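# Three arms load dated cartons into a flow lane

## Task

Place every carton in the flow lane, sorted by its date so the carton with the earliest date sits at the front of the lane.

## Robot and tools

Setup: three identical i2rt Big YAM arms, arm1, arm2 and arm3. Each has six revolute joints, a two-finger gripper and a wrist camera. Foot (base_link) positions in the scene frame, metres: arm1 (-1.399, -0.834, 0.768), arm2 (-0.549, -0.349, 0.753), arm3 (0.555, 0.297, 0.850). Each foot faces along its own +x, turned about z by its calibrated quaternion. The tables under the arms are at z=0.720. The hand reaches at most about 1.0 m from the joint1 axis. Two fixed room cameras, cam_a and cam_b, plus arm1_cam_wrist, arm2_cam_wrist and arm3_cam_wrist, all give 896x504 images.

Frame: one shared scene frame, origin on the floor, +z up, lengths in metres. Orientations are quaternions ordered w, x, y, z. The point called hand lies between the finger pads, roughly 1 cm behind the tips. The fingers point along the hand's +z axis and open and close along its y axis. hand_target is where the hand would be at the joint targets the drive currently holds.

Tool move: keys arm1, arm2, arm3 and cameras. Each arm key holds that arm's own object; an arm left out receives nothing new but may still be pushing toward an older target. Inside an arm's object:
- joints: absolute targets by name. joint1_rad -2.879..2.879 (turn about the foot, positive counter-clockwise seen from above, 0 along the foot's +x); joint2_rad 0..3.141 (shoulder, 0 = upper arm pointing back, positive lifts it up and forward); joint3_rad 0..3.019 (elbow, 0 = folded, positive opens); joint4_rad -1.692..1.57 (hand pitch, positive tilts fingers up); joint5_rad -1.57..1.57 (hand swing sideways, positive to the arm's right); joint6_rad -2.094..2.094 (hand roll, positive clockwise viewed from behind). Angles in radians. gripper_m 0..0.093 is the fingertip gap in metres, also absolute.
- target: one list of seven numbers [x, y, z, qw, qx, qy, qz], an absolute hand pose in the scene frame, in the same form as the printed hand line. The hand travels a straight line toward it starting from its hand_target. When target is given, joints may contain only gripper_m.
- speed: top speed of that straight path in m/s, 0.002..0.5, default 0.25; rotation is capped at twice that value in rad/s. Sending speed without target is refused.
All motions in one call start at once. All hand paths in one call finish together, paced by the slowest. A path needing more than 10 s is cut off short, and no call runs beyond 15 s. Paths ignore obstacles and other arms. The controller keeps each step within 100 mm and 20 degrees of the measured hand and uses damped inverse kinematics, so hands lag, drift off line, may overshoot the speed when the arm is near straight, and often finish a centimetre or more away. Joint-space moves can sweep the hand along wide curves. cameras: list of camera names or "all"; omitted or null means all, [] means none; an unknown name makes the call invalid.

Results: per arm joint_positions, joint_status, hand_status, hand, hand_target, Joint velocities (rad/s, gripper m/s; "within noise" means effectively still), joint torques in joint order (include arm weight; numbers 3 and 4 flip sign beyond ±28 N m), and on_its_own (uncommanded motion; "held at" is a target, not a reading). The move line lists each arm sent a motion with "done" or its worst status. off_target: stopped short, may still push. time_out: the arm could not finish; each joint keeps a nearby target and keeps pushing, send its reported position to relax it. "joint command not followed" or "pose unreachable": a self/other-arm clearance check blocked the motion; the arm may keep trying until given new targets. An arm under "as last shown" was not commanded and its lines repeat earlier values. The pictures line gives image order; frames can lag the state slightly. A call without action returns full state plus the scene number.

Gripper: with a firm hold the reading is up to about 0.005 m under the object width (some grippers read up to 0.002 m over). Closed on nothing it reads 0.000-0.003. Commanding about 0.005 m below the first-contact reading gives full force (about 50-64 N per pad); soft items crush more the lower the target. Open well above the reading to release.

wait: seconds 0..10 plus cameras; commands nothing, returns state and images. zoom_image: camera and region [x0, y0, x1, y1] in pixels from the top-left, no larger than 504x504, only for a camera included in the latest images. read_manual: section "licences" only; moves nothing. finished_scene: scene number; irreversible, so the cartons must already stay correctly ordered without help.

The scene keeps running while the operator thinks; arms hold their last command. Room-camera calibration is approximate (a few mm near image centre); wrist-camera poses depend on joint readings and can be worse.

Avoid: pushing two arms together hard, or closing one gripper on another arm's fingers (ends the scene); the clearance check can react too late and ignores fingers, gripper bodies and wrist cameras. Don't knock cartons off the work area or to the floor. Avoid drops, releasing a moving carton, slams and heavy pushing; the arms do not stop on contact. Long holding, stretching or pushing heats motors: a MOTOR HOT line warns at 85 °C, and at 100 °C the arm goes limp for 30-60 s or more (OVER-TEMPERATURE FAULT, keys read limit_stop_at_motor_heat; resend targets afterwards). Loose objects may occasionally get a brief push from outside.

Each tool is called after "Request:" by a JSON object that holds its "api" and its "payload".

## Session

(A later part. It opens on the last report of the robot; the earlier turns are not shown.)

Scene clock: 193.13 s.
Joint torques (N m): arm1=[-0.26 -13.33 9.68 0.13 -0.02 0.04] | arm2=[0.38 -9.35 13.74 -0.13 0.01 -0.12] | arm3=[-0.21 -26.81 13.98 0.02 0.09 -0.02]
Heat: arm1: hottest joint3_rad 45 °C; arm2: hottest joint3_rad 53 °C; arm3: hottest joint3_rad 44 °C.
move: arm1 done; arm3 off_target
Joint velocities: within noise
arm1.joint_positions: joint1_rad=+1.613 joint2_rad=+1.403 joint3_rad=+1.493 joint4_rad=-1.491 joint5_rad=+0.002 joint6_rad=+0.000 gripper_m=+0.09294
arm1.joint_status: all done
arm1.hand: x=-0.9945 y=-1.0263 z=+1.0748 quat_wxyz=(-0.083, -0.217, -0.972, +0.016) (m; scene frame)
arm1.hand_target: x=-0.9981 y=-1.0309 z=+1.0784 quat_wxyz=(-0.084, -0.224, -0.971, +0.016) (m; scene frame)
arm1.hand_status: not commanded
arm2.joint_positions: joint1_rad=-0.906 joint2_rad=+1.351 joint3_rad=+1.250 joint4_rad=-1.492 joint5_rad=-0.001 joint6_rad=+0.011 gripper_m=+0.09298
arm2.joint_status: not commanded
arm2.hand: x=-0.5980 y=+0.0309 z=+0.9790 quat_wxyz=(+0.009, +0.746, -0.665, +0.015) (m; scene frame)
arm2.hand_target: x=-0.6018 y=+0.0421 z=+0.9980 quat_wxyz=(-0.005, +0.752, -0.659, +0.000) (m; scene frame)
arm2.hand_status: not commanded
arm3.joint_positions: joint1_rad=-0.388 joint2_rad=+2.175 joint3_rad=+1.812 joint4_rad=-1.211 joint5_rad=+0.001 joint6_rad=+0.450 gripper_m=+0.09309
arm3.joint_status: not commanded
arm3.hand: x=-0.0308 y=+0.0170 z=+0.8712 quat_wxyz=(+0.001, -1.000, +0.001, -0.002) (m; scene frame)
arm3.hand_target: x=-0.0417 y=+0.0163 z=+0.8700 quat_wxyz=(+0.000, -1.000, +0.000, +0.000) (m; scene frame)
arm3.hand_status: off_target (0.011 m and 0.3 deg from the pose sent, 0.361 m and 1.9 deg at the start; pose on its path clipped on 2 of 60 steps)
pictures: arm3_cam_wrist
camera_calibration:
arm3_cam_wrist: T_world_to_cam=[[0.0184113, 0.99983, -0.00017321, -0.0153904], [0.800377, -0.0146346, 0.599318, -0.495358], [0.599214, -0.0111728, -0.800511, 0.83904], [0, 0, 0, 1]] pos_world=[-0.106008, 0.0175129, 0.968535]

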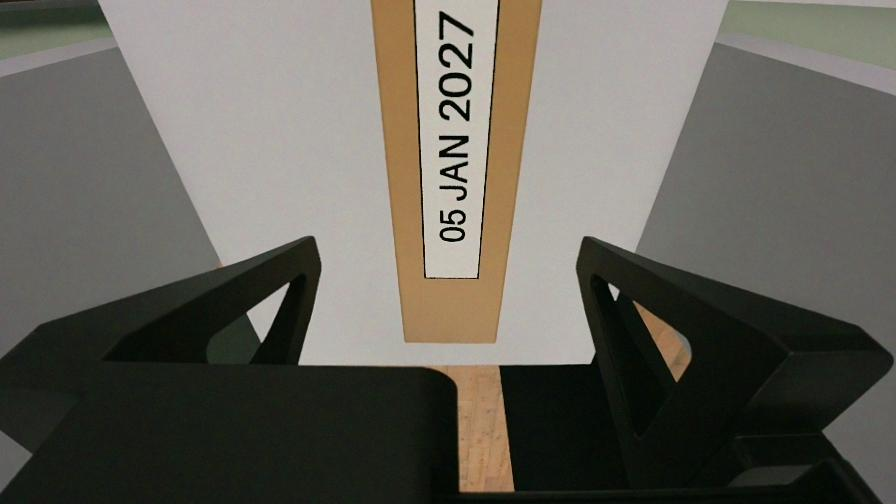

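Request:
{"api": "move", "payload": {"arm2": {"joints": {"joint1_rad": 0.45, "joint2_rad": 1.35, "joint3_rad": 1.4, "joint4_rad": -1.5, "joint5_rad": 0, "joint6_rad": -0.4}}, "arm3": {"target": [-0.040, 0.014, 0.775, 0, -1, 0, -0.002], "speed": 0.3}, "cameras": ["arm3_cam_wrist"]}}

Request:
{"api": "move", "payload": {"arm2": {"joints": {"joint1_rad": 1.8, "joint2_rad": 1.35, "joint3_rad": 1.4, "joint4_rad": -1.5, "joint5_rad": 0, "joint6_rad": -0.86}}, "arm3": {"joints": {"gripper_m": 0.053}}, "cameras": []}}

Request:
{"api": "move", "payload": {"arm2": {"target": [-0.527, -0.809, 0.87, 0.003, 0.3239, 0.9461, -0.006], "speed": 0.35}, "arm3": {"target": [-0.040, 0.016, 0.96, 0, -1, 0, 0.012], "speed": 0.3}, "cameras": ["arm2_cam_wrist", "arm3_cam_wrist"]}}

Scene clock: 210.23 s.
Joint torques (N m): arm1=[-0.21 -13.33 9.58 0.1 -0.02 0.03] | arm2=[0.44 -9.52 14.04 0.14 -0.05 -0.11] | arm3=[-0.38 -27.99 11.1 0.64 0.01 0.01]
Heat: arm1: hottest joint3_rad 44 °C; arm2: hottest joint3_rad 54 °C; arm3: hottest joint3_rad 44 °C.
move: arm2 done; arm3 done
Joint velocities: within noise
arm1: as last shown
arm2.joint_positions: joint1_rad=+0.445 joint2_rad=+1.351 joint3_rad=+1.350 joint4_rad=-1.493 joint5_rad=+0.000 joint6_rad=-0.390 gripper_m=+0.09299
arm2.joint_status: all done
arm2.hand: x=-0.9557 y=-0.3071 z=+1.0183 quat_wxyz=(-0.003, +0.989, +0.147, -0.034) (m; scene frame)
arm2.hand_target: x=-0.9660 y=-0.3081 z=+1.0387 quat_wxyz=(-0.008, +0.986, +0.154, -0.055) (m; scene frame)
arm2.hand_status: not commanded
arm3.joint_positions: joint1_rad=-0.388 joint2_rad=+2.298 joint3_rad=+1.773 joint4_rad=-1.058 joint5_rad=+0.001 joint6_rad=+0.450 gripper_m=+0.09309
arm3.joint_status: not commanded
arm3.hand: x=-0.0332 y=+0.0157 z=+0.7800 quat_wxyz=(+0.003, -1.000, +0.001, -0.006) (m; scene frame)
arm3.hand_target: x=-0.0399 y=+0.0142 z=+0.7751 quat_wxyz=(+0.000, -1.000, +0.000, -0.002) (m; scene frame)
arm3.hand_status: done (0.009 m and 0.6 deg from the pose sent, 0.097 m and 0.2 deg at the start)
pictures: arm3_cam_wrist
camera_calibration:
arm3_cam_wrist: T_world_to_cam=[[0.0183687, 0.999825, 0.00354584, -0.0170121], [0.795813, -0.0167673, 0.605311, -0.443528], [0.605264, -0.00829693, -0.795981, 0.764108], [0, 0, 0, 1]] pos_world=[-0.10921, 0.0159121, 0.876749]

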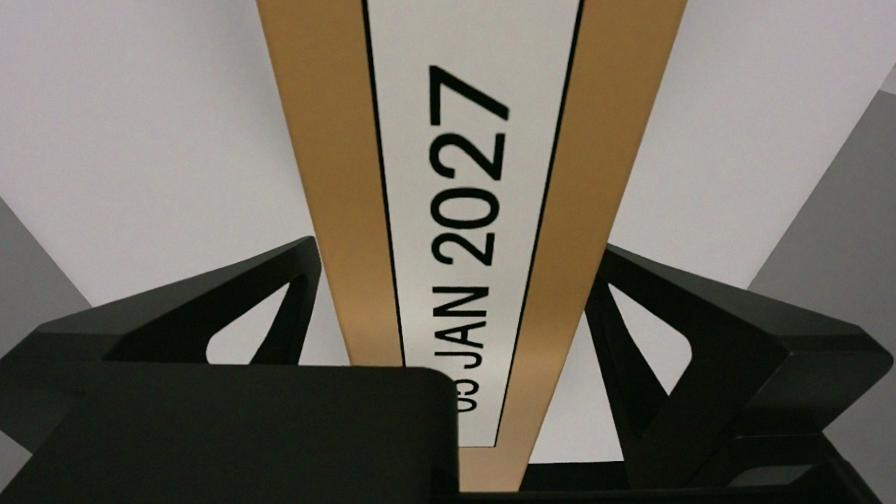

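Scene clock: 212.03 s.
Joint torques (N m): arm1=[-0.21 -13.33 9.57 0.09 -0.02 0.04] | arm2=[0.38 -9.41 14 0.14 -0.07 -0.11] | arm3=[-0.09 -27.99 11.14 0.7 0.01 0.01]
Heat: arm1: hottest joint3_rad 44 °C; arm2: hottest joint3_rad 54 °C; arm3: hottest joint3_rad 44 °C.
move: arm2 done; arm3 off_target
Joint velocities: within noise
arm1: as last shown
arm2.joint_positions: joint1_rad=+1.795 joint2_rad=+1.351 joint3_rad=+1.350 joint4_rad=-1.493 joint5_rad=-0.001 joint6_rad=-0.850 gripper_m=+0.09301
arm2.joint_status: all done
arm2.hand: x=-0.6774 y=-0.7323 z=+1.0259 quat_wxyz=(+0.015, +0.495, +0.868, -0.040) (m; scene frame)
arm2.hand_target: x=-0.6788 y=-0.7420 z=+1.0463 quat_wxyz=(+0.019, +0.488, +0.871, -0.062) (m; scene frame)
arm2.hand_status: not commanded
arm3.joint_positions: joint1_rad=-0.388 joint2_rad=+2.298 joint3_rad=+1.773 joint4_rad=-1.058 joint5_rad=+0.001 joint6_rad=+0.450 gripper_m=+0.05845
arm3.joint_status: gripper_m off_target (ended at +0.05847, target +0.05300)
arm3.hand: x=-0.0333 y=+0.0158 z=+0.7800 quat_wxyz=(+0.003, -1.000, +0.001, -0.006) (m; scene frame)
arm3.hand_target: x=-0.0399 y=+0.0142 z=+0.7751 quat_wxyz=(+0.000, -1.000, +0.000, -0.002) (m; scene frame)
arm3.hand_status: not commanded
pictures: none
No camera images: "cameras" was empty.

Scene clock: 213.73 s.
Joint torques (N m): arm1=[-0.26 -13.39 9.57 0.09 -0.02 0.04] | arm2=[-0.09 -12.16 9.68 0.75 -0.11 -0.1] | arm3=[-0.09 -29.92 16.29 -0.02 0.19 0.02]
Heat: arm1: hottest joint3_rad 44 °C; arm2: hottest joint3_rad 54 °C; arm3: hottest joint3_rad 44 °C.
move: arm2 done; arm3 off_target
Joint velocities: within noise
arm1: as last shown
arm2.joint_positions: joint1_rad=+2.163 joint2_rad=+1.612 joint3_rad=+1.219 joint4_rad=-1.182 joint5_rad=+0.008 joint6_rad=-0.850 gripper_m=+0.09301
arm2.joint_status: not commanded
arm2.hand: x=-0.5274 y=-0.8045 z=+0.8726 quat_wxyz=(+0.002, +0.328, +0.945, -0.004) (m; scene frame)
arm2.hand_target: x=-0.5270 y=-0.8090 z=+0.8700 quat_wxyz=(+0.003, +0.324, +0.946, -0.006) (m; scene frame)
arm2.hand_status: done (0.005 m and 0.6 deg from the pose sent, 0.230 m and 22.0 deg at the start)
arm3.joint_positions: joint1_rad=-0.388 joint2_rad=+2.116 joint3_rad=+1.874 joint4_rad=-1.368 joint5_rad=+0.008 joint6_rad=+0.450 gripper_m=+0.05845
arm3.joint_status: not commanded
arm3.hand: x=-0.0211 y=+0.0231 z=+0.9307 quat_wxyz=(+0.012, -1.000, +0.001, -0.017) (m; scene frame)
arm3.hand_target: x=-0.0384 y=+0.0169 z=+0.9604 quat_wxyz=(+0.000, -1.000, +0.000, +0.012) (m; scene frame)
arm3.hand_status: off_target (0.036 m and 3.6 deg from the pose sent, 0.180 m and 2.1 deg at the start; pose on its path clipped on 10 of 51 steps)
pictures: arm2_cam_wrist, arm3_cam_wrist
camera_calibration:
arm2_cam_wrist: T_world_to_cam=[[-0.615685, -0.787768, 0.0187931, -0.976782], [-0.645877, 0.518165, 0.560668, -0.404969], [-0.451414, 0.333057, -0.827827, 0.87513], [0, 0, 0, 1]] pos_world=[-0.467904, -0.851105, 0.969866]
arm3_cam_wrist: T_world_to_cam=[[0.0175342, 0.999596, 0.022349, -0.0425868], [0.782543, -0.0276331, 0.621983, -0.559871], [0.62235, 0.00658311, -0.782711, 0.864443], [0, 0, 0, 1]] pos_world=[-0.0991163, 0.0214079, 1.02579]

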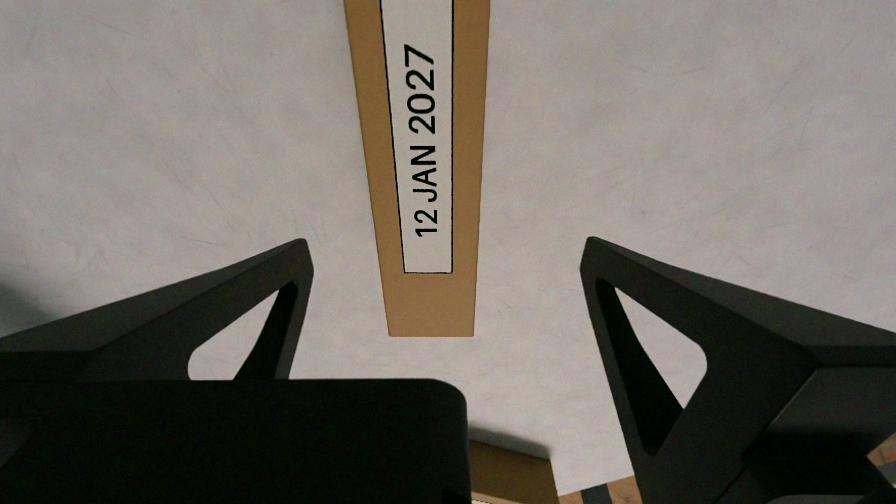

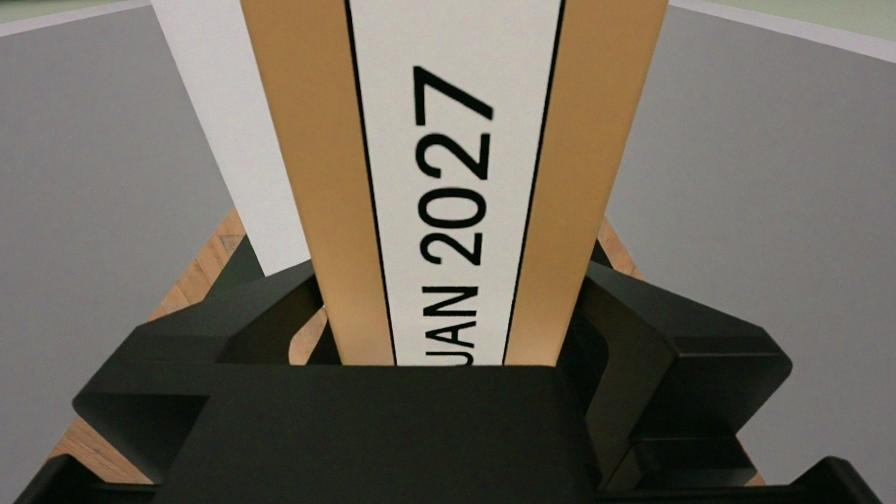

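Request:
{"api": "move", "payload": {"arm2": {"target": [-0.5165, -0.803, 0.742, 0.003, 0.3223, 0.9466, -0.008], "speed": 0.3}, "arm3": {"target": [0.22, 0.05, 1.04, 0, -1, 0, 0.004], "speed": 0.35}, "cameras": ["arm2_cam_wrist"]}}

Request:
{"api": "move", "payload": {"arm2": {"joints": {"gripper_m": 0.053}}, "arm3": {"joints": {"joint1_rad": 1.2, "joint2_rad": 1.35, "joint3_rad": 1.3, "joint4_rad": -1.5, "joint5_rad": 0, "joint6_rad": -1.06}}, "cameras": []}}

Request:
{"api": "move", "payload": {"arm2": {"target": [-0.5165, -0.803, 0.90, 0.003, 0.3223, 0.9466, -0.008], "speed": 0.3}, "arm3": {"target": [0.889, -0.345, 0.88, 0.035, -0.002, -0.9993, 0.015], "speed": 0.35}, "cameras": ["arm2_cam_wrist", "arm3_cam_wrist"]}}

Scene clock: 233.07 s.
Joint torques (N m): arm1=[-0.21 -13.33 9.57 0.1 -0.01 0.04] | arm2=[0.62 -12.16 6.75 0.81 -0.05 0.08] | arm3=[0.91 -17.67 11.97 0.01 0.22 0.17]
Heat: arm1: hottest joint3_rad 44 °C; arm2: hottest joint3_rad 54 °C; arm3: hottest joint3_rad 46 °C.
move: arm2 off_target; arm3 off_target
Joint velocities: within noise
arm1: as last shown
arm2.joint_positions: joint1_rad=+2.175 joint2_rad=+1.773 joint3_rad=+1.066 joint4_rad=-0.842 joint5_rad=+0.008 joint6_rad=-0.850 gripper_m=+0.09301
arm2.joint_status: not commanded
arm2.hand: x=-0.5208 y=-0.8087 z=+0.7526 quat_wxyz=(+0.007, +0.323, +0.946, -0.016) (m; scene frame)
arm2.hand_target: x=-0.5167 y=-0.8029 z=+0.7424 quat_wxyz=(+0.003, +0.322, +0.947, -0.008) (m; scene frame)
arm2.hand_status: off_target (0.013 m and 1.0 deg from the pose sent, 0.131 m and 0.9 deg at the start)
arm3.joint_positions: joint1_rad=-0.205 joint2_rad=+1.457 joint3_rad=+1.219 joint4_rad=-1.347 joint5_rad=+0.002 joint6_rad=+0.631 gripper_m=+0.05845
arm3.joint_status: not commanded
arm3.hand: x=+0.2194 y=+0.0535 z=+1.0279 quat_wxyz=(+0.005, -1.000, +0.000, -0.006) (m; scene frame)
arm3.hand_target: x=+0.2201 y=+0.0501 z=+1.0399 quat_wxyz=(+0.000, -1.000, +0.000, +0.004) (m; scene frame)
arm3.hand_status: off_target (0.013 m and 1.3 deg from the pose sent, 0.266 m and 2.8 deg at the start)
pictures: arm2_cam_wrist
camera_calibration:
arm2_cam_wrist: T_world_to_cam=[[-0.606892, -0.793838, 0.0387817, -0.989245], [-0.65248, 0.525498, 0.546005, -0.317742], [-0.453819, 0.306062, -0.836884, 0.763923], [0, 0, 0, 1]] pos_world=[-0.461002, -0.852135, 0.851168]

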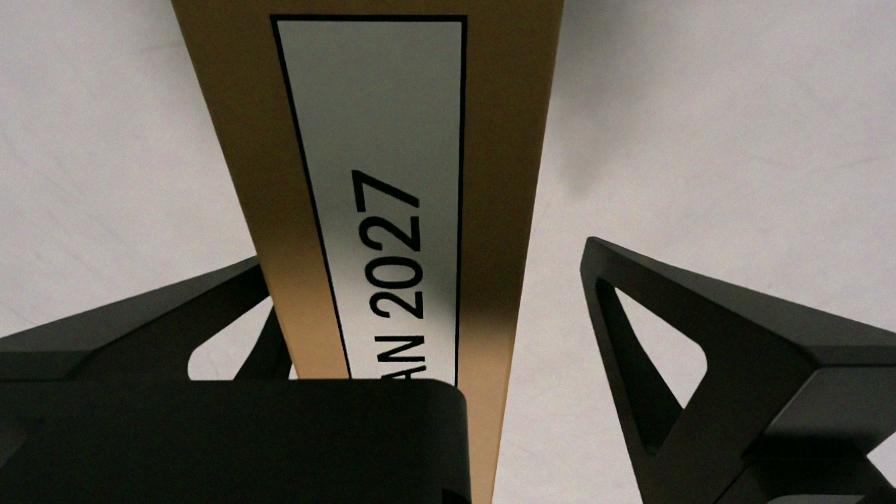

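Scene clock: 234.87 s.
Joint torques (N m): arm1=[-0.26 -13.33 9.59 0.09 -0.01 0.03] | arm2=[0.38 -12.22 6.82 0.8 0.03 0.07] | arm3=[0.5 -16.15 15.49 -0.1 0 -0.04]
Heat: arm1: hottest joint3_rad 44 °C; arm2: hottest joint3_rad 54 °C; arm3: hottest joint3_rad 46 °C.
move: arm2 off_target; arm3 done
Joint velocities: within noise
arm1: as last shown
arm2.joint_positions: joint1_rad=+2.179 joint2_rad=+1.773 joint3_rad=+1.065 joint4_rad=-0.841 joint5_rad=+0.006 joint6_rad=-0.849 gripper_m=+0.06056
arm2.joint_status: gripper_m off_target (ended at +0.06059, target +0.05300)
arm2.hand: x=-0.5185 y=-0.8081 z=+0.7523 quat_wxyz=(+0.008, +0.321, +0.947, -0.015) (m; scene frame)
arm2.hand_target: x=-0.5166 y=-0.8029 z=+0.7423 quat_wxyz=(+0.003, +0.322, +0.947, -0.008) (m; scene frame)
arm2.hand_status: not commanded
arm3.joint_positions: joint1_rad=+1.195 joint2_rad=+1.369 joint3_rad=+1.249 joint4_rad=-1.490 joint5_rad=-0.001 joint6_rad=-1.051 gripper_m=+0.05850
arm3.joint_status: all done
arm3.hand: x=+0.7236 y=-0.0449 z=+1.0741 quat_wxyz=(+0.008, -0.029, -0.999, -0.018) (m; scene frame)
arm3.hand_target: x=+0.7295 y=-0.0528 z=+1.1005 quat_wxyz=(-0.006, -0.023, -1.000, +0.009) (m; scene frame)
arm3.hand_status: not commanded
pictures: none
No camera images: "cameras" was empty.

Scene clock: 237.40 s.
Joint torques (N m): arm1=[-0.26 -13.33 9.58 0.09 -0.01 0.04] | arm2=[0.5 -12.86 14.74 -0.29 -0.07 0.09] | arm3=[0.97 -32.73 16.53 -0.25 0.08 -0.04]
Heat: arm1: hottest joint3_rad 44 °C; arm2: hottest joint3_rad 54 °C; arm3: hottest joint3_rad 47 °C.
move: arm2 off_target; arm3 off_target
Joint velocities: within noise
arm1: as last shown
arm2.joint_positions: joint1_rad=+2.180 joint2_rad=+1.585 joint3_rad=+1.179 joint4_rad=-1.232 joint5_rad=+0.008 joint6_rad=-0.848 gripper_m=+0.06056
arm2.joint_status: not commanded
arm2.hand: x=-0.5217 y=-0.7762 z=+0.8703 quat_wxyz=(-0.010, +0.320, +0.947, +0.026) (m; scene frame)
arm2.hand_target: x=-0.5165 y=-0.8008 z=+0.9003 quat_wxyz=(+0.004, +0.322, +0.947, -0.008) (m; scene frame)
arm2.hand_status: off_target (0.040 m and 4.1 deg from the pose sent, 0.148 m and 1.0 deg at the start)
arm3.joint_positions: joint1_rad=+1.223 joint2_rad=+2.403 joint3_rad=+2.174 joint4_rad=-1.406 joint5_rad=+0.076 joint6_rad=-1.058 gripper_m=+0.05850
arm3.joint_status: not commanded
arm3.hand: x=+0.8731 y=-0.3301 z=+0.8540 quat_wxyz=(+0.048, -0.011, -0.999, -0.010) (m; scene frame)
arm3.hand_target: x=+0.8883 y=-0.3433 z=+0.8806 quat_wxyz=(+0.035, -0.002, -0.999, +0.016) (m; scene frame)
arm3.hand_status: off_target (0.034 m and 3.4 deg from the pose sent, 0.394 m and 5.8 deg at the start)
pictures: arm2_cam_wrist, arm3_cam_wrist
camera_calibration:
arm2_cam_wrist: T_world_to_cam=[[-0.60351, -0.796823, -0.0291568, -0.909907], [-0.651555, 0.471746, 0.59408, -0.482697], [-0.459622, 0.37753, -0.803877, 0.875796], [0, 0, 0, 1]] pos_world=[-0.461106, -0.827963, 0.964263]
arm3_cam_wrist: T_world_to_cam=[[-0.0381712, -0.99905, -0.0210114, -0.277619], [-0.742478, 0.0142831, 0.669718, 0.0828697], [-0.668782, 0.0411644, -0.742318, 1.35439], [0, 0, 0, 1]] pos_world=[0.956724, -0.334292, 0.944056]

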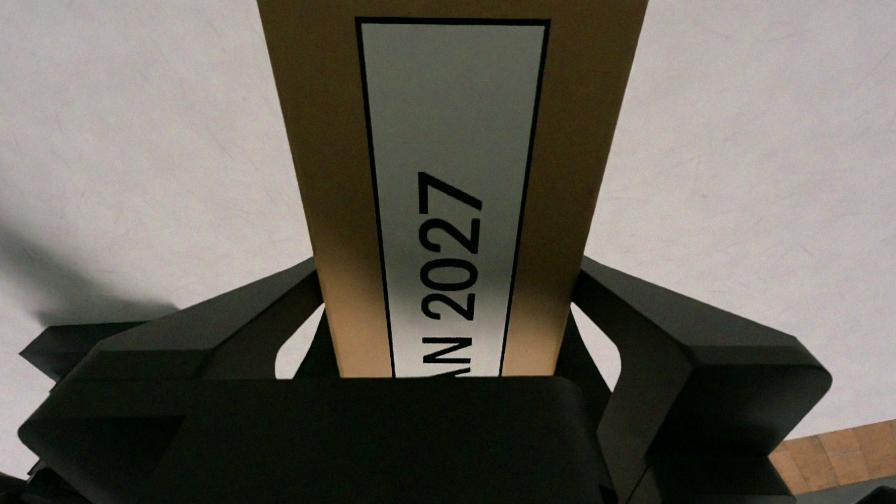

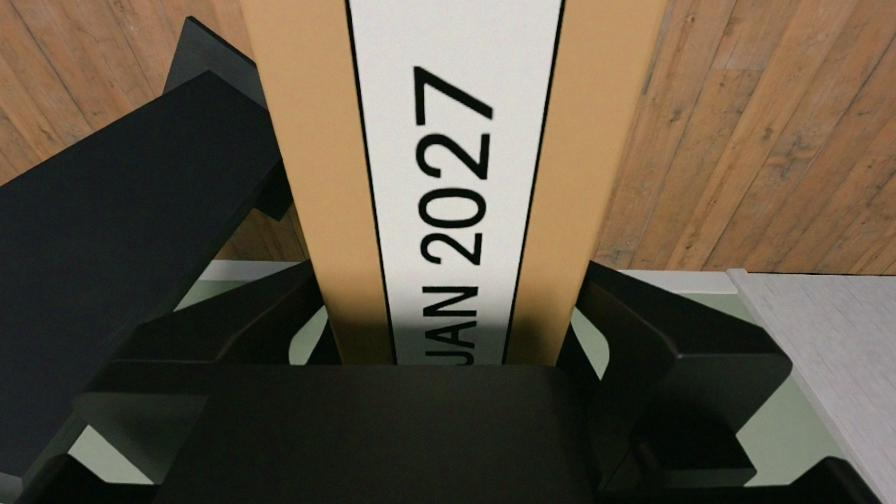

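Request:
{"api": "move", "payload": {"arm2": {"joints": {"joint1_rad": 1.0, "joint2_rad": 1.35, "joint3_rad": 1.25, "joint4_rad": -1.45, "joint5_rad": 0, "joint6_rad": -0.2}}, "arm3": {"target": [0.891, -0.336, 0.80, 0.037, 0.004, -0.9993, 0.006], "speed": 0.25}, "cameras": []}}

Request:
{"api": "move", "payload": {"arm2": {"joints": {"joint1_rad": -0.4, "joint2_rad": 1.35, "joint3_rad": 1.25, "joint4_rad": -1.45, "joint5_rad": 0, "joint6_rad": 0.3}}, "arm3": {"target": [0.891, -0.334, 0.767, 0.037, 0.004, -0.9993, 0.004], "speed": 0.2}, "cameras": ["arm3_cam_wrist"]}}

Scene clock: 246.03 s.
Joint torques (N m): arm1=[-0.26 -13.33 9.58 0.09 -0.02 0.04] | arm2=[-0.38 -9.82 14.11 -0.17 -0.12 0.09] | arm3=[0.91 -34.55 11.81 0.47 -0.1 -0.05]
Heat: arm1: hottest joint3_rad 43 °C; arm2: hottest joint3_rad 56 °C; arm3: hottest joint3_rad 49 °C.
move: arm2 done; arm3 off_target
Joint velocities: within noise
arm1: as last shown
arm2.joint_positions: joint1_rad=+1.005 joint2_rad=+1.357 joint3_rad=+1.195 joint4_rad=-1.440 joint5_rad=+0.002 joint6_rad=-0.210 gripper_m=+0.06054
arm2.joint_status: all done
arm2.hand: x=-0.8878 y=-0.5152 z=+0.9594 quat_wxyz=(+0.004, +0.943, +0.332, +0.018) (m; scene frame)
arm2.hand_target: x=-0.9007 y=-0.5194 z=+0.9828 quat_wxyz=(+0.008, +0.946, +0.324, -0.008) (m; scene frame)
arm2.hand_status: not commanded
arm3.joint_positions: joint1_rad=+1.230 joint2_rad=+2.488 joint3_rad=+2.130 joint4_rad=-1.286 joint5_rad=+0.076 joint6_rad=-1.063 gripper_m=+0.05850
arm3.joint_status: not commanded
arm3.hand: x=+0.8777 y=-0.3276 z=+0.7788 quat_wxyz=(+0.050, -0.005, -0.999, -0.014) (m; scene frame)
arm3.hand_target: x=+0.8907 y=-0.3354 z=+0.8002 quat_wxyz=(+0.037, +0.004, -0.999, +0.006) (m; scene frame)
arm3.hand_status: off_target (0.026 m and 2.9 deg from the pose sent, 0.057 m and 2.8 deg at the start)
pictures: none
No camera images: "cameras" was empty.

Scene clock: 247.83 s.
Joint torques (N m): arm1=[-0.26 -13.33 9.57 0.1 -0.01 0.04] | arm2=[-0.38 -9.93 14.08 -0.17 -0.08 0.08] | arm3=[1.03 -32.79 11.06 0.58 -0.1 -0.04]
Heat: arm1: hottest joint3_rad 43 °C; arm2: hottest joint3_rad 55 °C; arm3: hottest joint3_rad 49 °C.
move: arm2 done; arm3 off_target
Joint velocities: within noise
arm1.joint_positions: joint1_rad=+1.613 joint2_rad=+1.403 joint3_rad=+1.493 joint4_rad=-1.491 joint5_rad=+0.002 joint6_rad=+0.000 gripper_m=+0.09294
arm1.joint_status: not commanded
arm1.hand: x=-0.9945 y=-1.0263 z=+1.0748 quat_wxyz=(-0.083, -0.217, -0.972, +0.016) (m; scene frame)
arm1.hand_target: x=-0.9981 y=-1.0309 z=+1.0784 quat_wxyz=(-0.084, -0.224, -0.971, +0.016) (m; scene frame)
arm1.hand_status: not commanded
arm2.joint_positions: joint1_rad=-0.396 joint2_rad=+1.358 joint3_rad=+1.195 joint4_rad=-1.441 joint5_rad=+0.002 joint6_rad=+0.290 gripper_m=+0.06052
arm2.joint_status: all done
arm2.hand: x=-0.7736 y=-0.0431 z=+0.9547 quat_wxyz=(+0.007, +0.818, -0.575, +0.023) (m; scene frame)
arm2.hand_target: x=-0.7808 y=-0.0312 z=+0.9783 quat_wxyz=(-0.001, +0.814, -0.581, -0.003) (m; scene frame)
arm2.hand_status: not commanded
arm3.joint_positions: joint1_rad=+1.230 joint2_rad=+2.507 joint3_rad=+2.119 joint4_rad=-1.235 joint5_rad=+0.074 joint6_rad=-1.063 gripper_m=+0.05850
arm3.joint_status: not commanded
arm3.hand: x=+0.8800 y=-0.3312 z=+0.7614 quat_wxyz=(+0.044, -0.005, -0.999, -0.005) (m; scene frame)
arm3.hand_target: x=+0.8909 y=-0.3338 z=+0.7671 quat_wxyz=(+0.037, +0.004, -0.999, +0.004) (m; scene frame)
arm3.hand_status: off_target (0.013 m and 1.7 deg from the pose sent, 0.019 m and 2.7 deg at the start)
pictures: arm3_cam_wrist
camera_calibration:
arm3_cam_wrist: T_world_to_cam=[[-0.0263846, -0.999587, -0.0114072, -0.298238], [-0.747807, 0.0121634, 0.663805, 0.158554], [-0.663392, 0.0260446, -0.747819, 1.2848], [0, 0, 0, 1]] pos_world=[0.963028, -0.333506, 0.85215]

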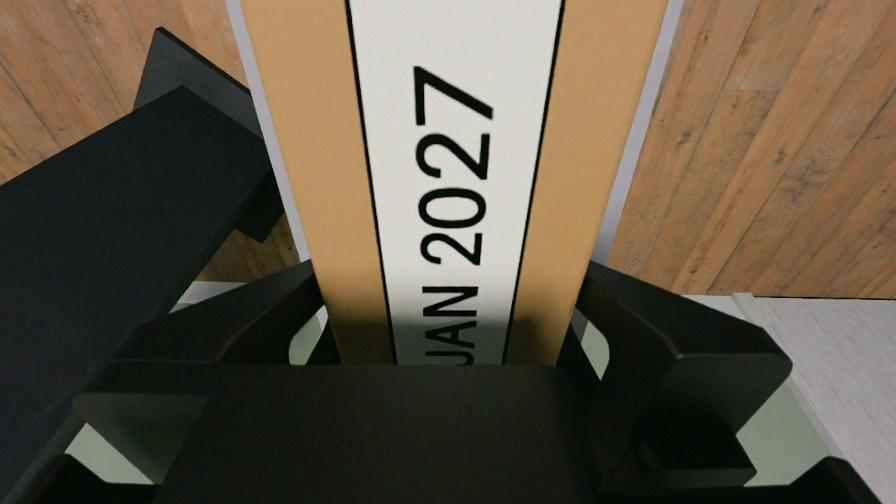

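Request:
{"api": "move", "payload": {"arm2": {"joints": {"joint1_rad": -1.95, "joint2_rad": 1.35, "joint3_rad": 1.25, "joint4_rad": -1.45, "joint5_rad": 0, "joint6_rad": 0.66}}, "arm3": {"target": [0.890, -0.330, 0.748, 0.037, 0.004, -0.9993, 0.004], "speed": 0.12}, "cameras": []}}

Request:
{"api": "move", "payload": {"arm2": {"target": [-0.015, 0.020, 0.92, -0.005, 0, -1, -0.012], "speed": 0.3}, "arm3": {"target": [0.890, -0.330, 0.738, 0.037, 0.004, -0.9993, 0.004], "speed": 0.1}, "cameras": ["arm3_cam_wrist"]}}

Scene clock: 253.67 s.
Joint torques (N m): arm1=[-0.26 -13.39 9.58 0.09 -0.01 0.04] | arm2=[-0.44 -9.99 14.06 -0.14 -0.03 0.09] | arm3=[0.79 -31.74 10.15 0.81 -0.14 0]
Heat: arm1: hottest joint3_rad 43 °C; arm2: hottest joint3_rad 55 °C; arm3: hottest joint3_rad 49 °C.
move: arm2 done; arm3 done
Joint velocities: within noise
arm1: as last shown
arm2.joint_positions: joint1_rad=-1.946 joint2_rad=+1.359 joint3_rad=+1.195 joint4_rad=-1.442 joint5_rad=+0.002 joint6_rad=+0.650 gripper_m=+0.06049
arm2.joint_status: all done
arm2.hand: x=-0.2517 y=-0.1175 z=+0.9602 quat_wxyz=(+0.009, +0.003, -1.000, +0.017) (m; scene frame)
arm2.hand_target: x=-0.2403 y=-0.1099 z=+0.9842 quat_wxyz=(-0.013, -0.004, -1.000, -0.001) (m; scene frame)
arm2.hand_status: not commanded
arm3.joint_positions: joint1_rad=+1.235 joint2_rad=+2.507 joint3_rad=+2.100 joint4_rad=-1.200 joint5_rad=+0.074 joint6_rad=-1.063 gripper_m=+0.05850
arm3.joint_status: not commanded
arm3.hand: x=+0.8831 y=-0.3309 z=+0.7545 quat_wxyz=(+0.040, -0.003, -0.999, +0.002) (m; scene frame)
arm3.hand_target: x=+0.8898 y=-0.3299 z=+0.7480 quat_wxyz=(+0.037, +0.004, -0.999, +0.004) (m; scene frame)
arm3.hand_status: done (0.010 m and 0.9 deg from the pose sent, 0.017 m and 1.7 deg at the start)
pictures: none
No camera images: "cameras" was empty.

Scene clock: 255.70 s.
Joint torques (N m): arm1=[-0.26 -13.39 9.58 0.09 -0.01 0.04] | arm2=[-0.85 -20.37 16.1 -0.35 -0.09 -0.12] | arm3=[0.5 -30.45 10.09 1.11 -0.14 -0.03]
Heat: arm1: hottest joint3_rad 43 °C; arm2: hottest joint3_rad 56 °C; arm3: hottest joint3_rad 48 °C.
move: arm2 off_target; arm3 off_target
Joint velocities: within noise
arm1: as last shown
arm2.joint_positions: joint1_rad=-1.999 joint2_rad=+2.057 joint3_rad=+1.925 joint4_rad=-1.484 joint5_rad=-0.026 joint6_rad=+0.606 gripper_m=+0.06049
arm2.joint_status: not commanded
arm2.hand: x=-0.0366 y=+0.0110 z=+0.8914 quat_wxyz=(+0.022, -0.002, -1.000, +0.008) (m; scene frame)
arm2.hand_target: x=-0.0170 y=+0.0185 z=+0.9202 quat_wxyz=(-0.006, +0.000, -1.000, -0.012) (m; scene frame)
arm2.hand_status: off_target (0.037 m and 3.8 deg from the pose sent, 0.277 m and 3.7 deg at the start)
arm3.joint_positions: joint1_rad=+1.237 joint2_rad=+2.507 joint3_rad=+2.098 joint4_rad=-1.193 joint5_rad=+0.074 joint6_rad=-1.063 gripper_m=+0.05850
arm3.joint_status: not commanded
arm3.hand: x=+0.8852 y=-0.3307 z=+0.7536 quat_wxyz=(+0.039, -0.002, -0.999, +0.004) (m; scene frame)
arm3.hand_target: x=+0.8898 y=-0.3295 z=+0.7381 quat_wxyz=(+0.037, +0.004, -0.999, +0.004) (m; scene frame)
arm3.hand_status: off_target (0.016 m and 0.7 deg from the pose sent, 0.018 m and 0.9 deg at the start)
pictures: arm3_cam_wrist
camera_calibration:
arm3_cam_wrist: T_world_to_cam=[[-0.0198902, -0.999779, 0.00680863, -0.31725], [-0.753958, 0.0194715, 0.656634, 0.180813], [-0.656622, 0.00792719, -0.754178, 1.27518], [0, 0, 0, 1]] pos_world=[0.967329, -0.330809, 0.845148]

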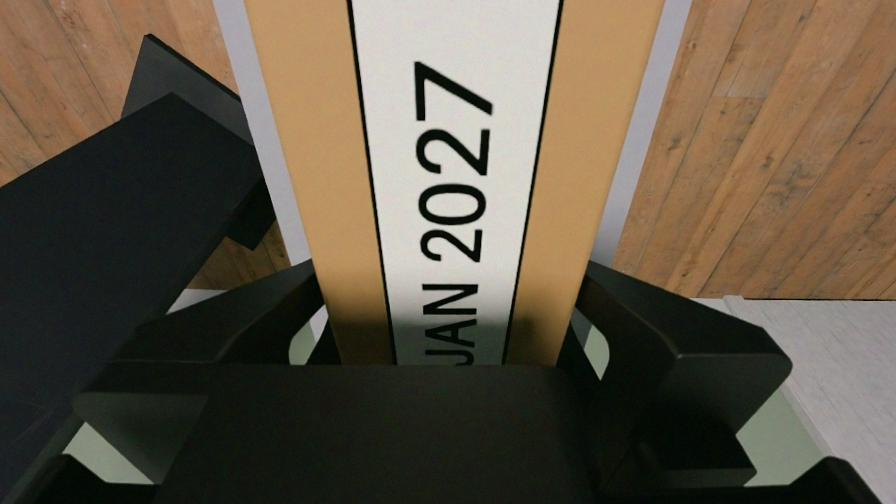

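Request:
{"api": "move", "payload": {"arm2": {"target": [-0.019, 0.014, 0.80, -0.005, 0, -1, -0.006], "speed": 0.25}, "arm3": {"joints": {"gripper_m": 0.070}}, "cameras": []}}

Request:
{"api": "move", "payload": {"arm2": {"target": [-0.019, 0.014, 0.772, -0.005, 0, -1, -0.006], "speed": 0.15}, "arm3": {"target": [0.888, -0.333, 0.88, 0.037, 0.004, -0.9993, 0.004], "speed": 0.35}, "cameras": ["arm3_cam_wrist", "cam_b"]}}

Request:
{"api": "move", "payload": {"arm2": {"target": [-0.019, 0.014, 0.757, -0.005, 0, -1, -0.006], "speed": 0.1}, "arm3": {"joints": {"joint1_rad": 0.4, "joint2_rad": 1.35, "joint3_rad": 1.3, "joint4_rad": -1.5, "joint5_rad": 0, "joint6_rad": 0.58, "gripper_m": 0.093}}, "cameras": ["arm2_cam_wrist"]}}

Scene clock: 261.90 s.
Joint torques (N m): arm1=[-0.32 -13.33 9.59 0.1 -0.01 0.04] | arm2=[-0.79 -22.36 9.55 0.59 0.07 -0.11] | arm3=[0.44 -30.68 10.19 0.58 -0.06 -0.02]
Heat: arm1: hottest joint3_rad 43 °C; arm2: hottest joint3_rad 57 °C; arm3: hottest joint3_rad 47 °C.
move: arm2 off_target; arm3 done
Joint velocities: within noise
arm1: as last shown
arm2.joint_positions: joint1_rad=-1.999 joint2_rad=+2.141 joint3_rad=+1.783 joint4_rad=-1.230 joint5_rad=-0.020 joint6_rad=+0.606 gripper_m=+0.06049
arm2.joint_status: not commanded
arm2.hand: x=-0.0262 y=+0.0149 z=+0.7867 quat_wxyz=(+0.008, -0.001, -1.000, +0.003) (m; scene frame)
arm2.hand_target: x=-0.0191 y=+0.0139 z=+0.8000 quat_wxyz=(-0.005, +0.000, -1.000, -0.006) (m; scene frame)
arm2.hand_status: off_target (0.015 m and 1.8 deg from the pose sent, 0.093 m and 3.4 deg at the start)
arm3.joint_positions: joint1_rad=+1.237 joint2_rad=+2.507 joint3_rad=+2.098 joint4_rad=-1.180 joint5_rad=+0.072 joint6_rad=-1.063 gripper_m=+0.06994
arm3.joint_status: all done
arm3.hand: x=+0.8870 y=-0.3333 z=+0.7534 quat_wxyz=(+0.035, -0.002, -0.999, +0.009) (m; scene frame)
arm3.hand_target: x=+0.8898 y=-0.3295 z=+0.7382 quat_wxyz=(+0.037, +0.004, -0.999, +0.004) (m; scene frame)
arm3.hand_status: not commanded
pictures: none
No camera images: "cameras" was empty.

Scene clock: 263.27 s.
Joint torques (N m): arm1=[-0.21 -13.33 9.57 0.1 -0.02 0.04] | arm2=[-0.73 -19.9 8.51 0.75 0 -0.11] | arm3=[0.44 -29.16 13.44 -0.05 -0.05 -0.02]
Heat: arm1: hottest joint3_rad 43 °C; arm2: hottest joint3_rad 57 °C; arm3: hottest joint3_rad 47 °C.
move: arm2 done; arm3 off_target
Joint velocities: within noise
arm1: as last shown
arm1.joint_positions: joint1_rad=+1.613 joint2_rad=+1.403 joint3_rad=+1.493 joint4_rad=-1.491 joint5_rad=+0.001 joint6_rad=+0.000 gripper_m=+0.09294
arm2.joint_positions: joint1_rad=-1.999 joint2_rad=+2.142 joint3_rad=+1.766 joint4_rad=-1.174 joint5_rad=-0.019 joint6_rad=+0.605 gripper_m=+0.06049
arm2.joint_status: not commanded
arm2.hand: x=-0.0200 y=+0.0189 z=+0.7800 quat_wxyz=(-0.008, -0.001, -1.000, -0.008) (m; scene frame)
arm2.hand_target: x=-0.0192 y=+0.0140 z=+0.7720 quat_wxyz=(-0.005, +0.000, -1.000, -0.006) (m; scene frame)
arm2.hand_status: done (0.009 m and 0.4 deg from the pose sent, 0.016 m and 1.8 deg at the start)
arm3.joint_positions: joint1_rad=+1.237 joint2_rad=+2.352 joint3_rad=+2.180 joint4_rad=-1.414 joint5_rad=+0.072 joint6_rad=-1.066 gripper_m=+0.06994
arm3.joint_status: not commanded
arm3.hand: x=+0.8850 y=-0.3301 z=+0.8917 quat_wxyz=(+0.034, -0.001, -0.999, +0.011) (m; scene frame)
arm3.hand_target: x=+0.8879 y=-0.3327 z=+0.8802 quat_wxyz=(+0.037, +0.004, -0.999, +0.005) (m; scene frame)
arm3.hand_status: off_target (0.012 m and 1.0 deg from the pose sent, 0.126 m and 1.0 deg at the start)
pictures: arm3_cam_wrist, cam_b
camera_calibration:
arm3_cam_wrist: T_world_to_cam=[[-0.0170197, -0.999662, 0.0196543, -0.331493], [-0.760502, 0.0257045, 0.648827, 0.104795], [-0.649113, -0.0039043, -0.760682, 1.37445], [0, 0, 0, 1]] pos_world=[0.966227, -0.328709, 0.984041]

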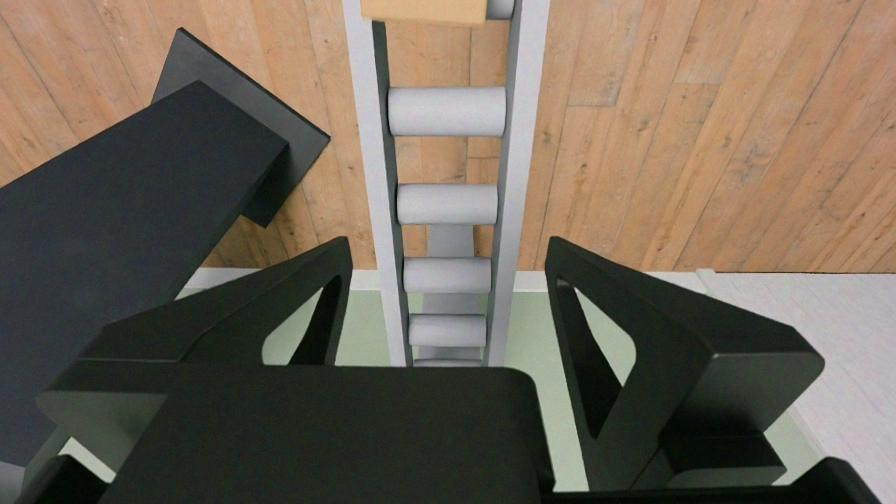

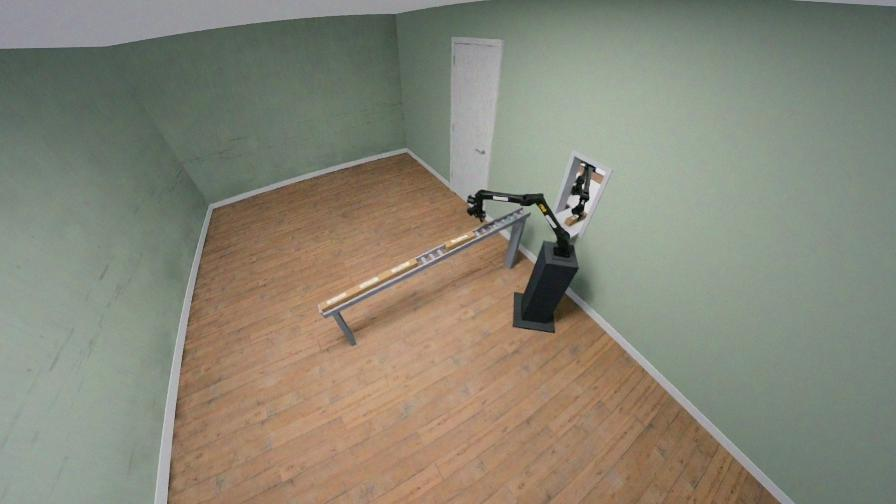

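Scene clock: 265.03 s.
Joint torques (N m): arm1=[-0.32 -13.39 9.58 0.1 -0.01 0.04] | arm2=[-0.73 -19.08 8.03 0.85 -0.14 -0.1] | arm3=[-0.38 -13.63 11.11 0.23 0.01 0.16]
Heat: arm1: hottest joint3_rad 43 °C; arm2: hottest joint3_rad 57 °C; arm3: hottest joint3_rad 47 °C.
move: arm2 off_target; arm3 done
Joint velocities: within noise
arm1: as last shown
arm2.joint_positions: joint1_rad=-1.999 joint2_rad=+2.143 joint3_rad=+1.757 joint4_rad=-1.145 joint5_rad=-0.015 joint6_rad=+0.605 gripper_m=+0.06049
arm2.joint_status: not commanded
arm2.hand: x=-0.0167 y=+0.0203 z=+0.7764 quat_wxyz=(-0.017, -0.001, -1.000, -0.012) (m; scene frame)
arm2.hand_target: x=-0.0194 y=+0.0138 z=+0.7573 quat_wxyz=(-0.005, +0.000, -1.000, -0.006) (m; scene frame)
arm2.hand_status: off_target (0.020 m and 1.5 deg from the pose sent, 0.024 m and 0.4 deg at the start)
arm3.joint_positions: joint1_rad=+0.408 joint2_rad=+1.340 joint3_rad=+1.300 joint4_rad=-1.495 joint5_rad=+0.002 joint6_rad=+0.571 gripper_m=+0.09292
arm3.joint_status: all done
arm3.hand: x=+0.4275 y=-0.0734 z=+1.1036 quat_wxyz=(-0.014, -0.944, -0.330, +0.011) (m; scene frame)
arm3.hand_target: x=+0.4249 y=-0.0724 z=+1.0997 quat_wxyz=(-0.008, -0.947, -0.322, +0.005) (m; scene frame)
arm3.hand_status: not commanded
pictures: arm2_cam_wrist
camera_calibration:
arm2_cam_wrist: T_world_to_cam=[[0.00324546, -0.999943, -0.0101265, 0.0262906], [-0.84324, -0.00817991, 0.537475, -0.423154], [-0.537527, 0.00679474, -0.843219, 0.768409], [0, 0, 0, 1]] pos_world=[0.056135, 0.0176066, 0.875638]

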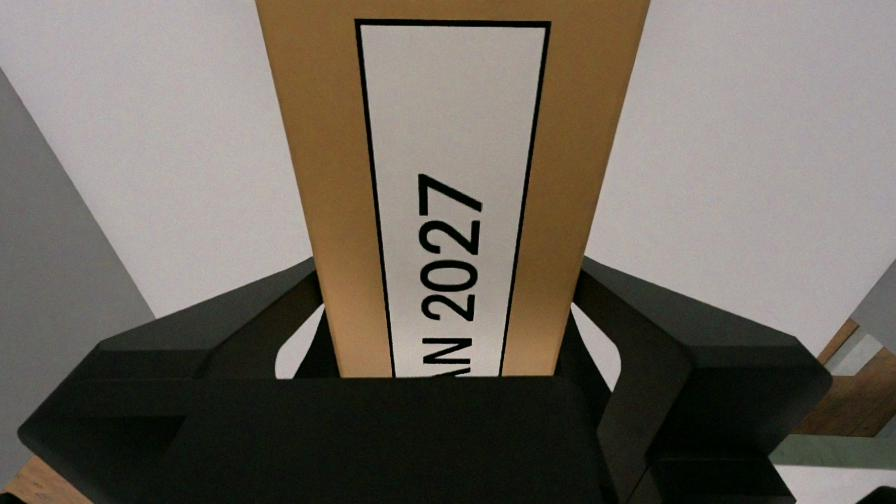

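Request:
{"api": "move", "payload": {"arm2": {"joints": {"gripper_m": 0.093}}, "cameras": []}}

Request:
{"api": "move", "payload": {"arm2": {"target": [-0.017, 0.018, 0.93, -0.005, 0, -1, -0.006], "speed": 0.4}, "cameras": ["arm2_cam_wrist"]}}

Request:
{"api": "move", "payload": {"arm2": {"target": [-0.26, -0.14, 0.97, 0, 0, -1, 0], "speed": 0.4}, "arm3": {"joints": {"joint1_rad": -0.25}}, "cameras": []}}

Request:
{"api": "move", "payload": {"arm2": {"joints": {"joint1_rad": -0.6, "joint2_rad": 1.35, "joint3_rad": 1.3, "joint4_rad": -1.5, "joint5_rad": 0, "joint6_rad": 0}}, "arm3": {"target": [-0.042, 0.016, 0.87, 0, -1, 0, 0], "speed": 0.4}, "cameras": ["arm3_cam_wrist"]}}

Scene clock: 277.17 s.
Joint torques (N m): arm1=[-0.21 -13.33 9.59 0.12 -0.02 0.04] | arm2=[-0.67 -19.31 7.87 0.81 -0.06 -0.1] | arm3=[-0.56 -13.57 11.12 0.25 0.01 0.15]
Heat: arm1: hottest joint3_rad 43 °C; arm2: hottest joint3_rad 56 °C; arm3: hottest joint3_rad 46 °C.
move: arm2 done
Joint velocities: within noise
arm1, arm3: as last shown
arm2.joint_positions: joint1_rad=-1.999 joint2_rad=+2.143 joint3_rad=+1.757 joint4_rad=-1.144 joint5_rad=-0.018 joint6_rad=+0.605 gripper_m=+0.09285
arm2.joint_status: all done
arm2.hand: x=-0.0167 y=+0.0209 z=+0.7764 quat_wxyz=(-0.017, -0.001, -1.000, -0.013) (m; scene frame)
arm2.hand_target: x=-0.0194 y=+0.0139 z=+0.7574 quat_wxyz=(-0.005, +0.000, -1.000, -0.006) (m; scene frame)
arm2.hand_status: not commanded
arm3.joint_positions: joint1_rad=+0.408 joint2_rad=+1.340 joint3_rad=+1.300 joint4_rad=-1.495 joint5_rad=+0.002 joint6_rad=+0.572 gripper_m=+0.09292
pictures: none
No camera images: "cameras" was empty.

Scene clock: 278.80 s.
Joint torques (N m): arm1=[-0.32 -13.33 9.58 0.12 -0.02 0.04] | arm2=[-0.73 -18.73 14.31 -0.16 0.03 -0.11] | arm3=[-0.38 -13.27 11.06 0.28 0.02 0.14]
Heat: arm1: hottest joint3_rad 43 °C; arm2: hottest joint3_rad 56 °C; arm3: hottest joint3_rad 46 °C.
move: arm2 off_target
Joint velocities: within noise
arm1, arm3: as last shown
arm2.joint_positions: joint1_rad=-1.999 joint2_rad=+2.041 joint3_rad=+1.976 joint4_rad=-1.519 joint5_rad=-0.019 joint6_rad=+0.605 gripper_m=+0.09295
arm2.joint_status: not commanded
arm2.hand: x=-0.0315 y=+0.0136 z=+0.9202 quat_wxyz=(+0.006, -0.001, -1.000, +0.002) (m; scene frame)
arm2.hand_target: x=-0.0177 y=+0.0175 z=+0.9301 quat_wxyz=(-0.006, +0.000, -1.000, -0.006) (m; scene frame)
arm2.hand_status: off_target (0.018 m and 1.6 deg from the pose sent, 0.154 m and 1.6 deg at the start; pose on its path clipped on 7 of 49 steps)
pictures: arm2_cam_wrist
camera_calibration:
arm2_cam_wrist: T_world_to_cam=[[0.00260976, -0.99986, 0.0165333, -0.00353613], [-0.817441, 0.00739033, 0.575965, -0.547887], [-0.576006, -0.0150182, -0.817307, 0.857024], [0, 0, 0, 1]] pos_world=[0.0457955, 0.0133844, 1.01607]

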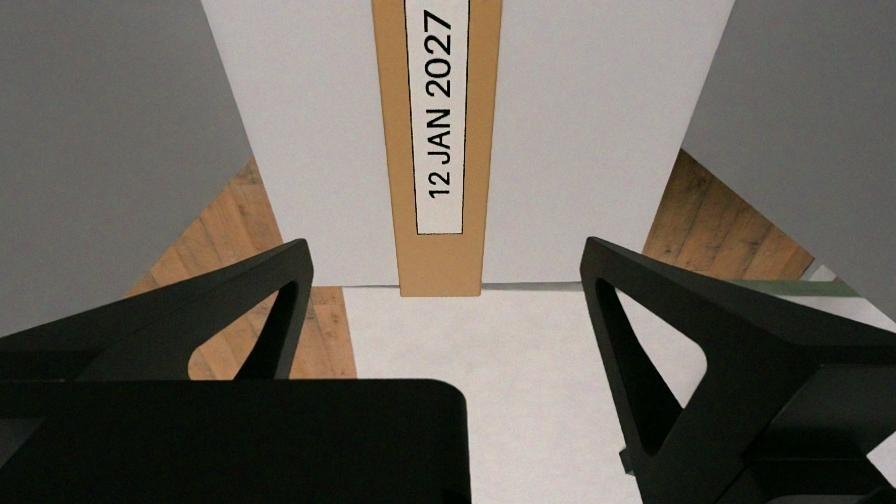

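Scene clock: 280.47 s.
Joint torques (N m): arm1=[-0.21 -13.39 9.57 0.12 -0.01 0.03] | arm2=[0.44 -7.71 8.49 -0.02 0.1 0.04] | arm3=[-0.56 -13.33 11.11 0.27 0.05 0.14]
Heat: arm1: hottest joint3_rad 43 °C; arm2: hottest joint3_rad 56 °C; arm3: hottest joint3_rad 46 °C.
move: arm2 off_target; arm3 done
Joint velocities: within noise
arm1.joint_positions: joint1_rad=+1.613 joint2_rad=+1.403 joint3_rad=+1.493 joint4_rad=-1.491 joint5_rad=+0.001 joint6_rad=+0.000 gripper_m=+0.09294
arm1.joint_status: not commanded
arm1.hand: x=-0.9945 y=-1.0263 z=+1.0748 quat_wxyz=(-0.083, -0.217, -0.972, +0.016) (m; scene frame)
arm1.hand_target: x=-0.9981 y=-1.0309 z=+1.0784 quat_wxyz=(-0.084, -0.224, -0.971, +0.016) (m; scene frame)
arm1.hand_status: not commanded
arm2.joint_positions: joint1_rad=-1.999 joint2_rad=+1.276 joint3_rad=+1.167 joint4_rad=-1.432 joint5_rad=-0.017 joint6_rad=+0.605 gripper_m=+0.09295
arm2.joint_status: not commanded
arm2.hand: x=-0.2525 y=-0.1382 z=+0.9788 quat_wxyz=(-0.012, -0.001, -1.000, -0.010) (m; scene frame)
arm2.hand_target: x=-0.2599 y=-0.1401 z=+0.9702 quat_wxyz=(+0.000, +0.000, -1.000, +0.000) (m; scene frame)
arm2.hand_status: off_target (0.012 m and 1.8 deg from the pose sent, 0.280 m and 0.8 deg at the start)
arm3.joint_positions: joint1_rad=-0.242 joint2_rad=+1.340 joint3_rad=+1.300 joint4_rad=-1.495 joint5_rad=+0.001 joint6_rad=+0.572 gripper_m=+0.09292
arm3.joint_status: all done
arm3.hand: x=+0.2290 y=+0.0786 z=+1.1032 quat_wxyz=(-0.009, -1.000, -0.011, +0.014) (m; scene frame)
arm3.hand_target: x=+0.2275 y=+0.0810 z=+1.0994 quat_wxyz=(-0.006, -1.000, -0.003, +0.008) (m; scene frame)
arm3.hand_status: not commanded
pictures: none
No camera images: "cameras" was empty.

Scene clock: 282.47 s.
Joint torques (N m): arm1=[-0.21 -13.33 9.58 0.1 -0.02 0.04] | arm2=[0.38 -9.35 13.71 -0.13 0 -0.11] | arm3=[-0.15 -26.7 13.9 -0.03 0.07 -0.03]
Heat: arm1: hottest joint3_rad 43 °C; arm2: hottest joint3_rad 56 °C; arm3: hottest joint3_rad 46 °C.
move: arm2 done; arm3 off_target
Joint velocities: within noise
arm1: as last shown
arm2.joint_positions: joint1_rad=-0.605 joint2_rad=+1.351 joint3_rad=+1.251 joint4_rad=-1.492 joint5_rad=+0.000 joint6_rad=+0.011 gripper_m=+0.09298
arm2.joint_status: all done
arm2.hand: x=-0.7076 y=+0.0001 z=+0.9785 quat_wxyz=(+0.008, +0.838, -0.546, +0.016) (m; scene frame)
arm2.hand_target: x=-0.7143 y=+0.0098 z=+0.9974 quat_wxyz=(-0.003, +0.842, -0.539, -0.002) (m; scene frame)
arm2.hand_status: not commanded
arm3.joint_positions: joint1_rad=-0.388 joint2_rad=+2.174 joint3_rad=+1.812 joint4_rad=-1.211 joint5_rad=+0.001 joint6_rad=+0.450 gripper_m=+0.09292
arm3.joint_status: not commanded
arm3.hand: x=-0.0309 y=+0.0170 z=+0.8714 quat_wxyz=(+0.001, -1.000, +0.001, -0.002) (m; scene frame)
arm3.hand_target: x=-0.0417 y=+0.0163 z=+0.8702 quat_wxyz=(+0.000, -1.000, +0.000, +0.001) (m; scene frame)
arm3.hand_status: off_target (0.011 m and 0.3 deg from the pose sent, 0.363 m and 2.3 deg at the start; pose on its path clipped on 12 of 60 steps)
pictures: arm3_cam_wrist
camera_calibration:
arm3_cam_wrist: T_world_to_cam=[[0.0184329, 0.99983, -0.0000427043, -0.0155144], [0.800676, -0.0147357, 0.598916, -0.495114], [0.598814, -0.011074, -0.800812, 0.839527], [0, 0, 0, 1]] pos_world=[-0.106008, 0.0175128, 0.968834]

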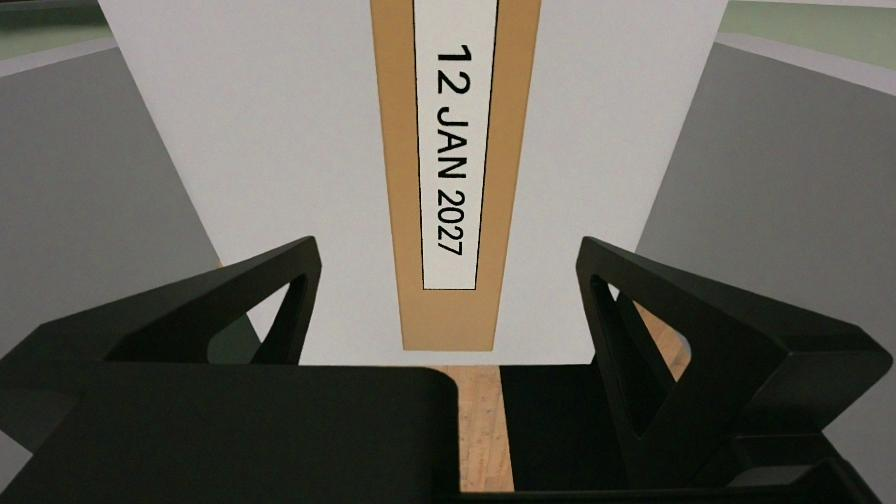

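Request:
{"api": "move", "payload": {"arm3": {"target": [-0.036, 0.014, 0.775, 0, -1, 0, -0.002], "speed": 0.3}, "arm2": {"joints": {"joint1_rad": 0.8, "joint2_rad": 1.35, "joint3_rad": 1.4, "joint4_rad": -1.5, "joint5_rad": 0, "joint6_rad": 0, "gripper_m": 0.093}}, "cameras": ["arm3_cam_wrist", "arm2_cam_wrist"]}}

Scene clock: 299.90 s.
Joint torques (N m): arm1=[-0.26 -13.33 9.58 0.08 -0.01 0.03] | arm2=[0.38 -9.47 14.05 0.2 0 -0.11] | arm3=[0.03 -27.81 10.96 0.68 0.01 0.03]
Heat: arm1: hottest joint3_rad 43 °C; arm2: hottest joint3_rad 55 °C; arm3: hottest joint3_rad 46 °C.
move: arm2 done; arm3 done
Joint velocities: within noise
arm1: as last shown
arm2.joint_positions: joint1_rad=+0.795 joint2_rad=+1.351 joint3_rad=+1.350 joint4_rad=-1.493 joint5_rad=-0.001 joint6_rad=+0.009 gripper_m=+0.09299
arm2.joint_status: all done
arm2.hand: x=-0.9442 y=-0.4485 z=+1.0201 quat_wxyz=(+0.012, +0.992, +0.123, -0.034) (m; scene frame)
arm2.hand_target: x=-0.9537 y=-0.4526 z=+1.0405 quat_wxyz=(+0.014, +0.990, +0.129, -0.056) (m; scene frame)
arm2.hand_status: not commanded
arm3.joint_positions: joint1_rad=-0.388 joint2_rad=+2.289 joint3_rad=+1.757 joint4_rad=-1.050 joint5_rad=+0.001 joint6_rad=+0.450 gripper_m=+0.09292
arm3.joint_status: not commanded
arm3.hand: x=-0.0302 y=+0.0172 z=+0.7800 quat_wxyz=(+0.003, -1.000, +0.001, -0.006) (m; scene frame)
arm3.hand_target: x=-0.0359 y=+0.0142 z=+0.7750 quat_wxyz=(+0.000, -1.000, +0.000, -0.002) (m; scene frame)
arm3.hand_status: done (0.008 m and 0.6 deg from the pose sent, 0.097 m and 0.2 deg at the start)
pictures: arm2_cam_wrist, arm3_cam_wrist
camera_calibration:
arm2_cam_wrist: T_world_to_cam=[[-0.247775, 0.968816, -0.0018626, 0.20047], [0.835551, 0.214665, 0.505741, 0.377375], [0.490369, 0.123754, -0.862684, 1.52142], [0, 0, 0, 1]] pos_world=[-1.0117, -0.463509, 1.12203]
arm3_cam_wrist: T_world_to_cam=[[0.0183911, 0.999824, 0.00367651, -0.0186812], [0.796115, -0.0168684, 0.60491, -0.445645], [0.604866, -0.00819807, -0.796285, 0.762546], [0, 0, 0, 1]] pos_world=[-0.10611, 0.017412, 0.876848]

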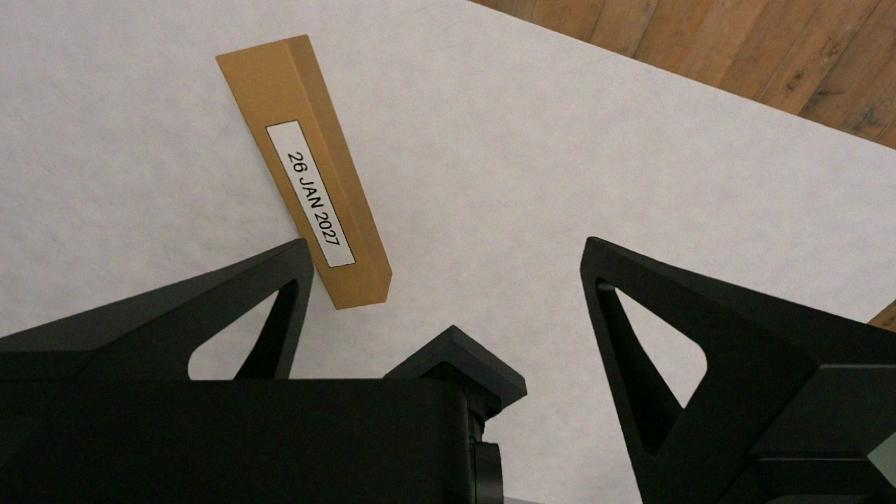

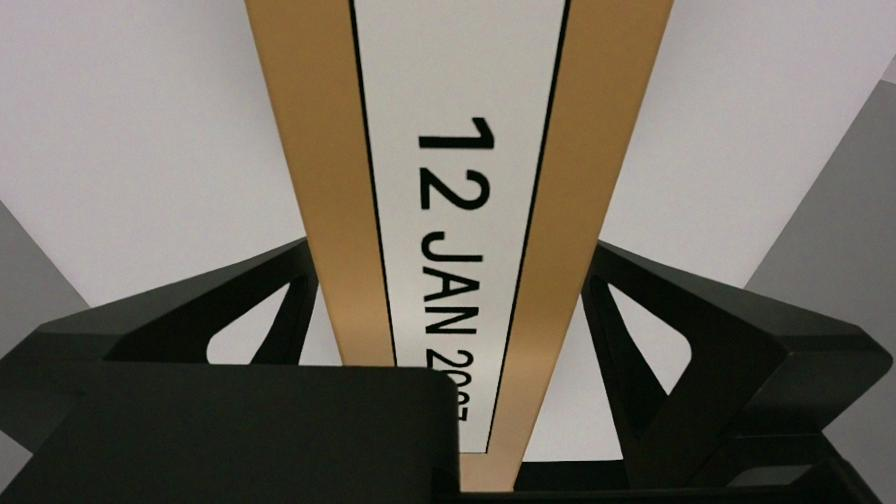

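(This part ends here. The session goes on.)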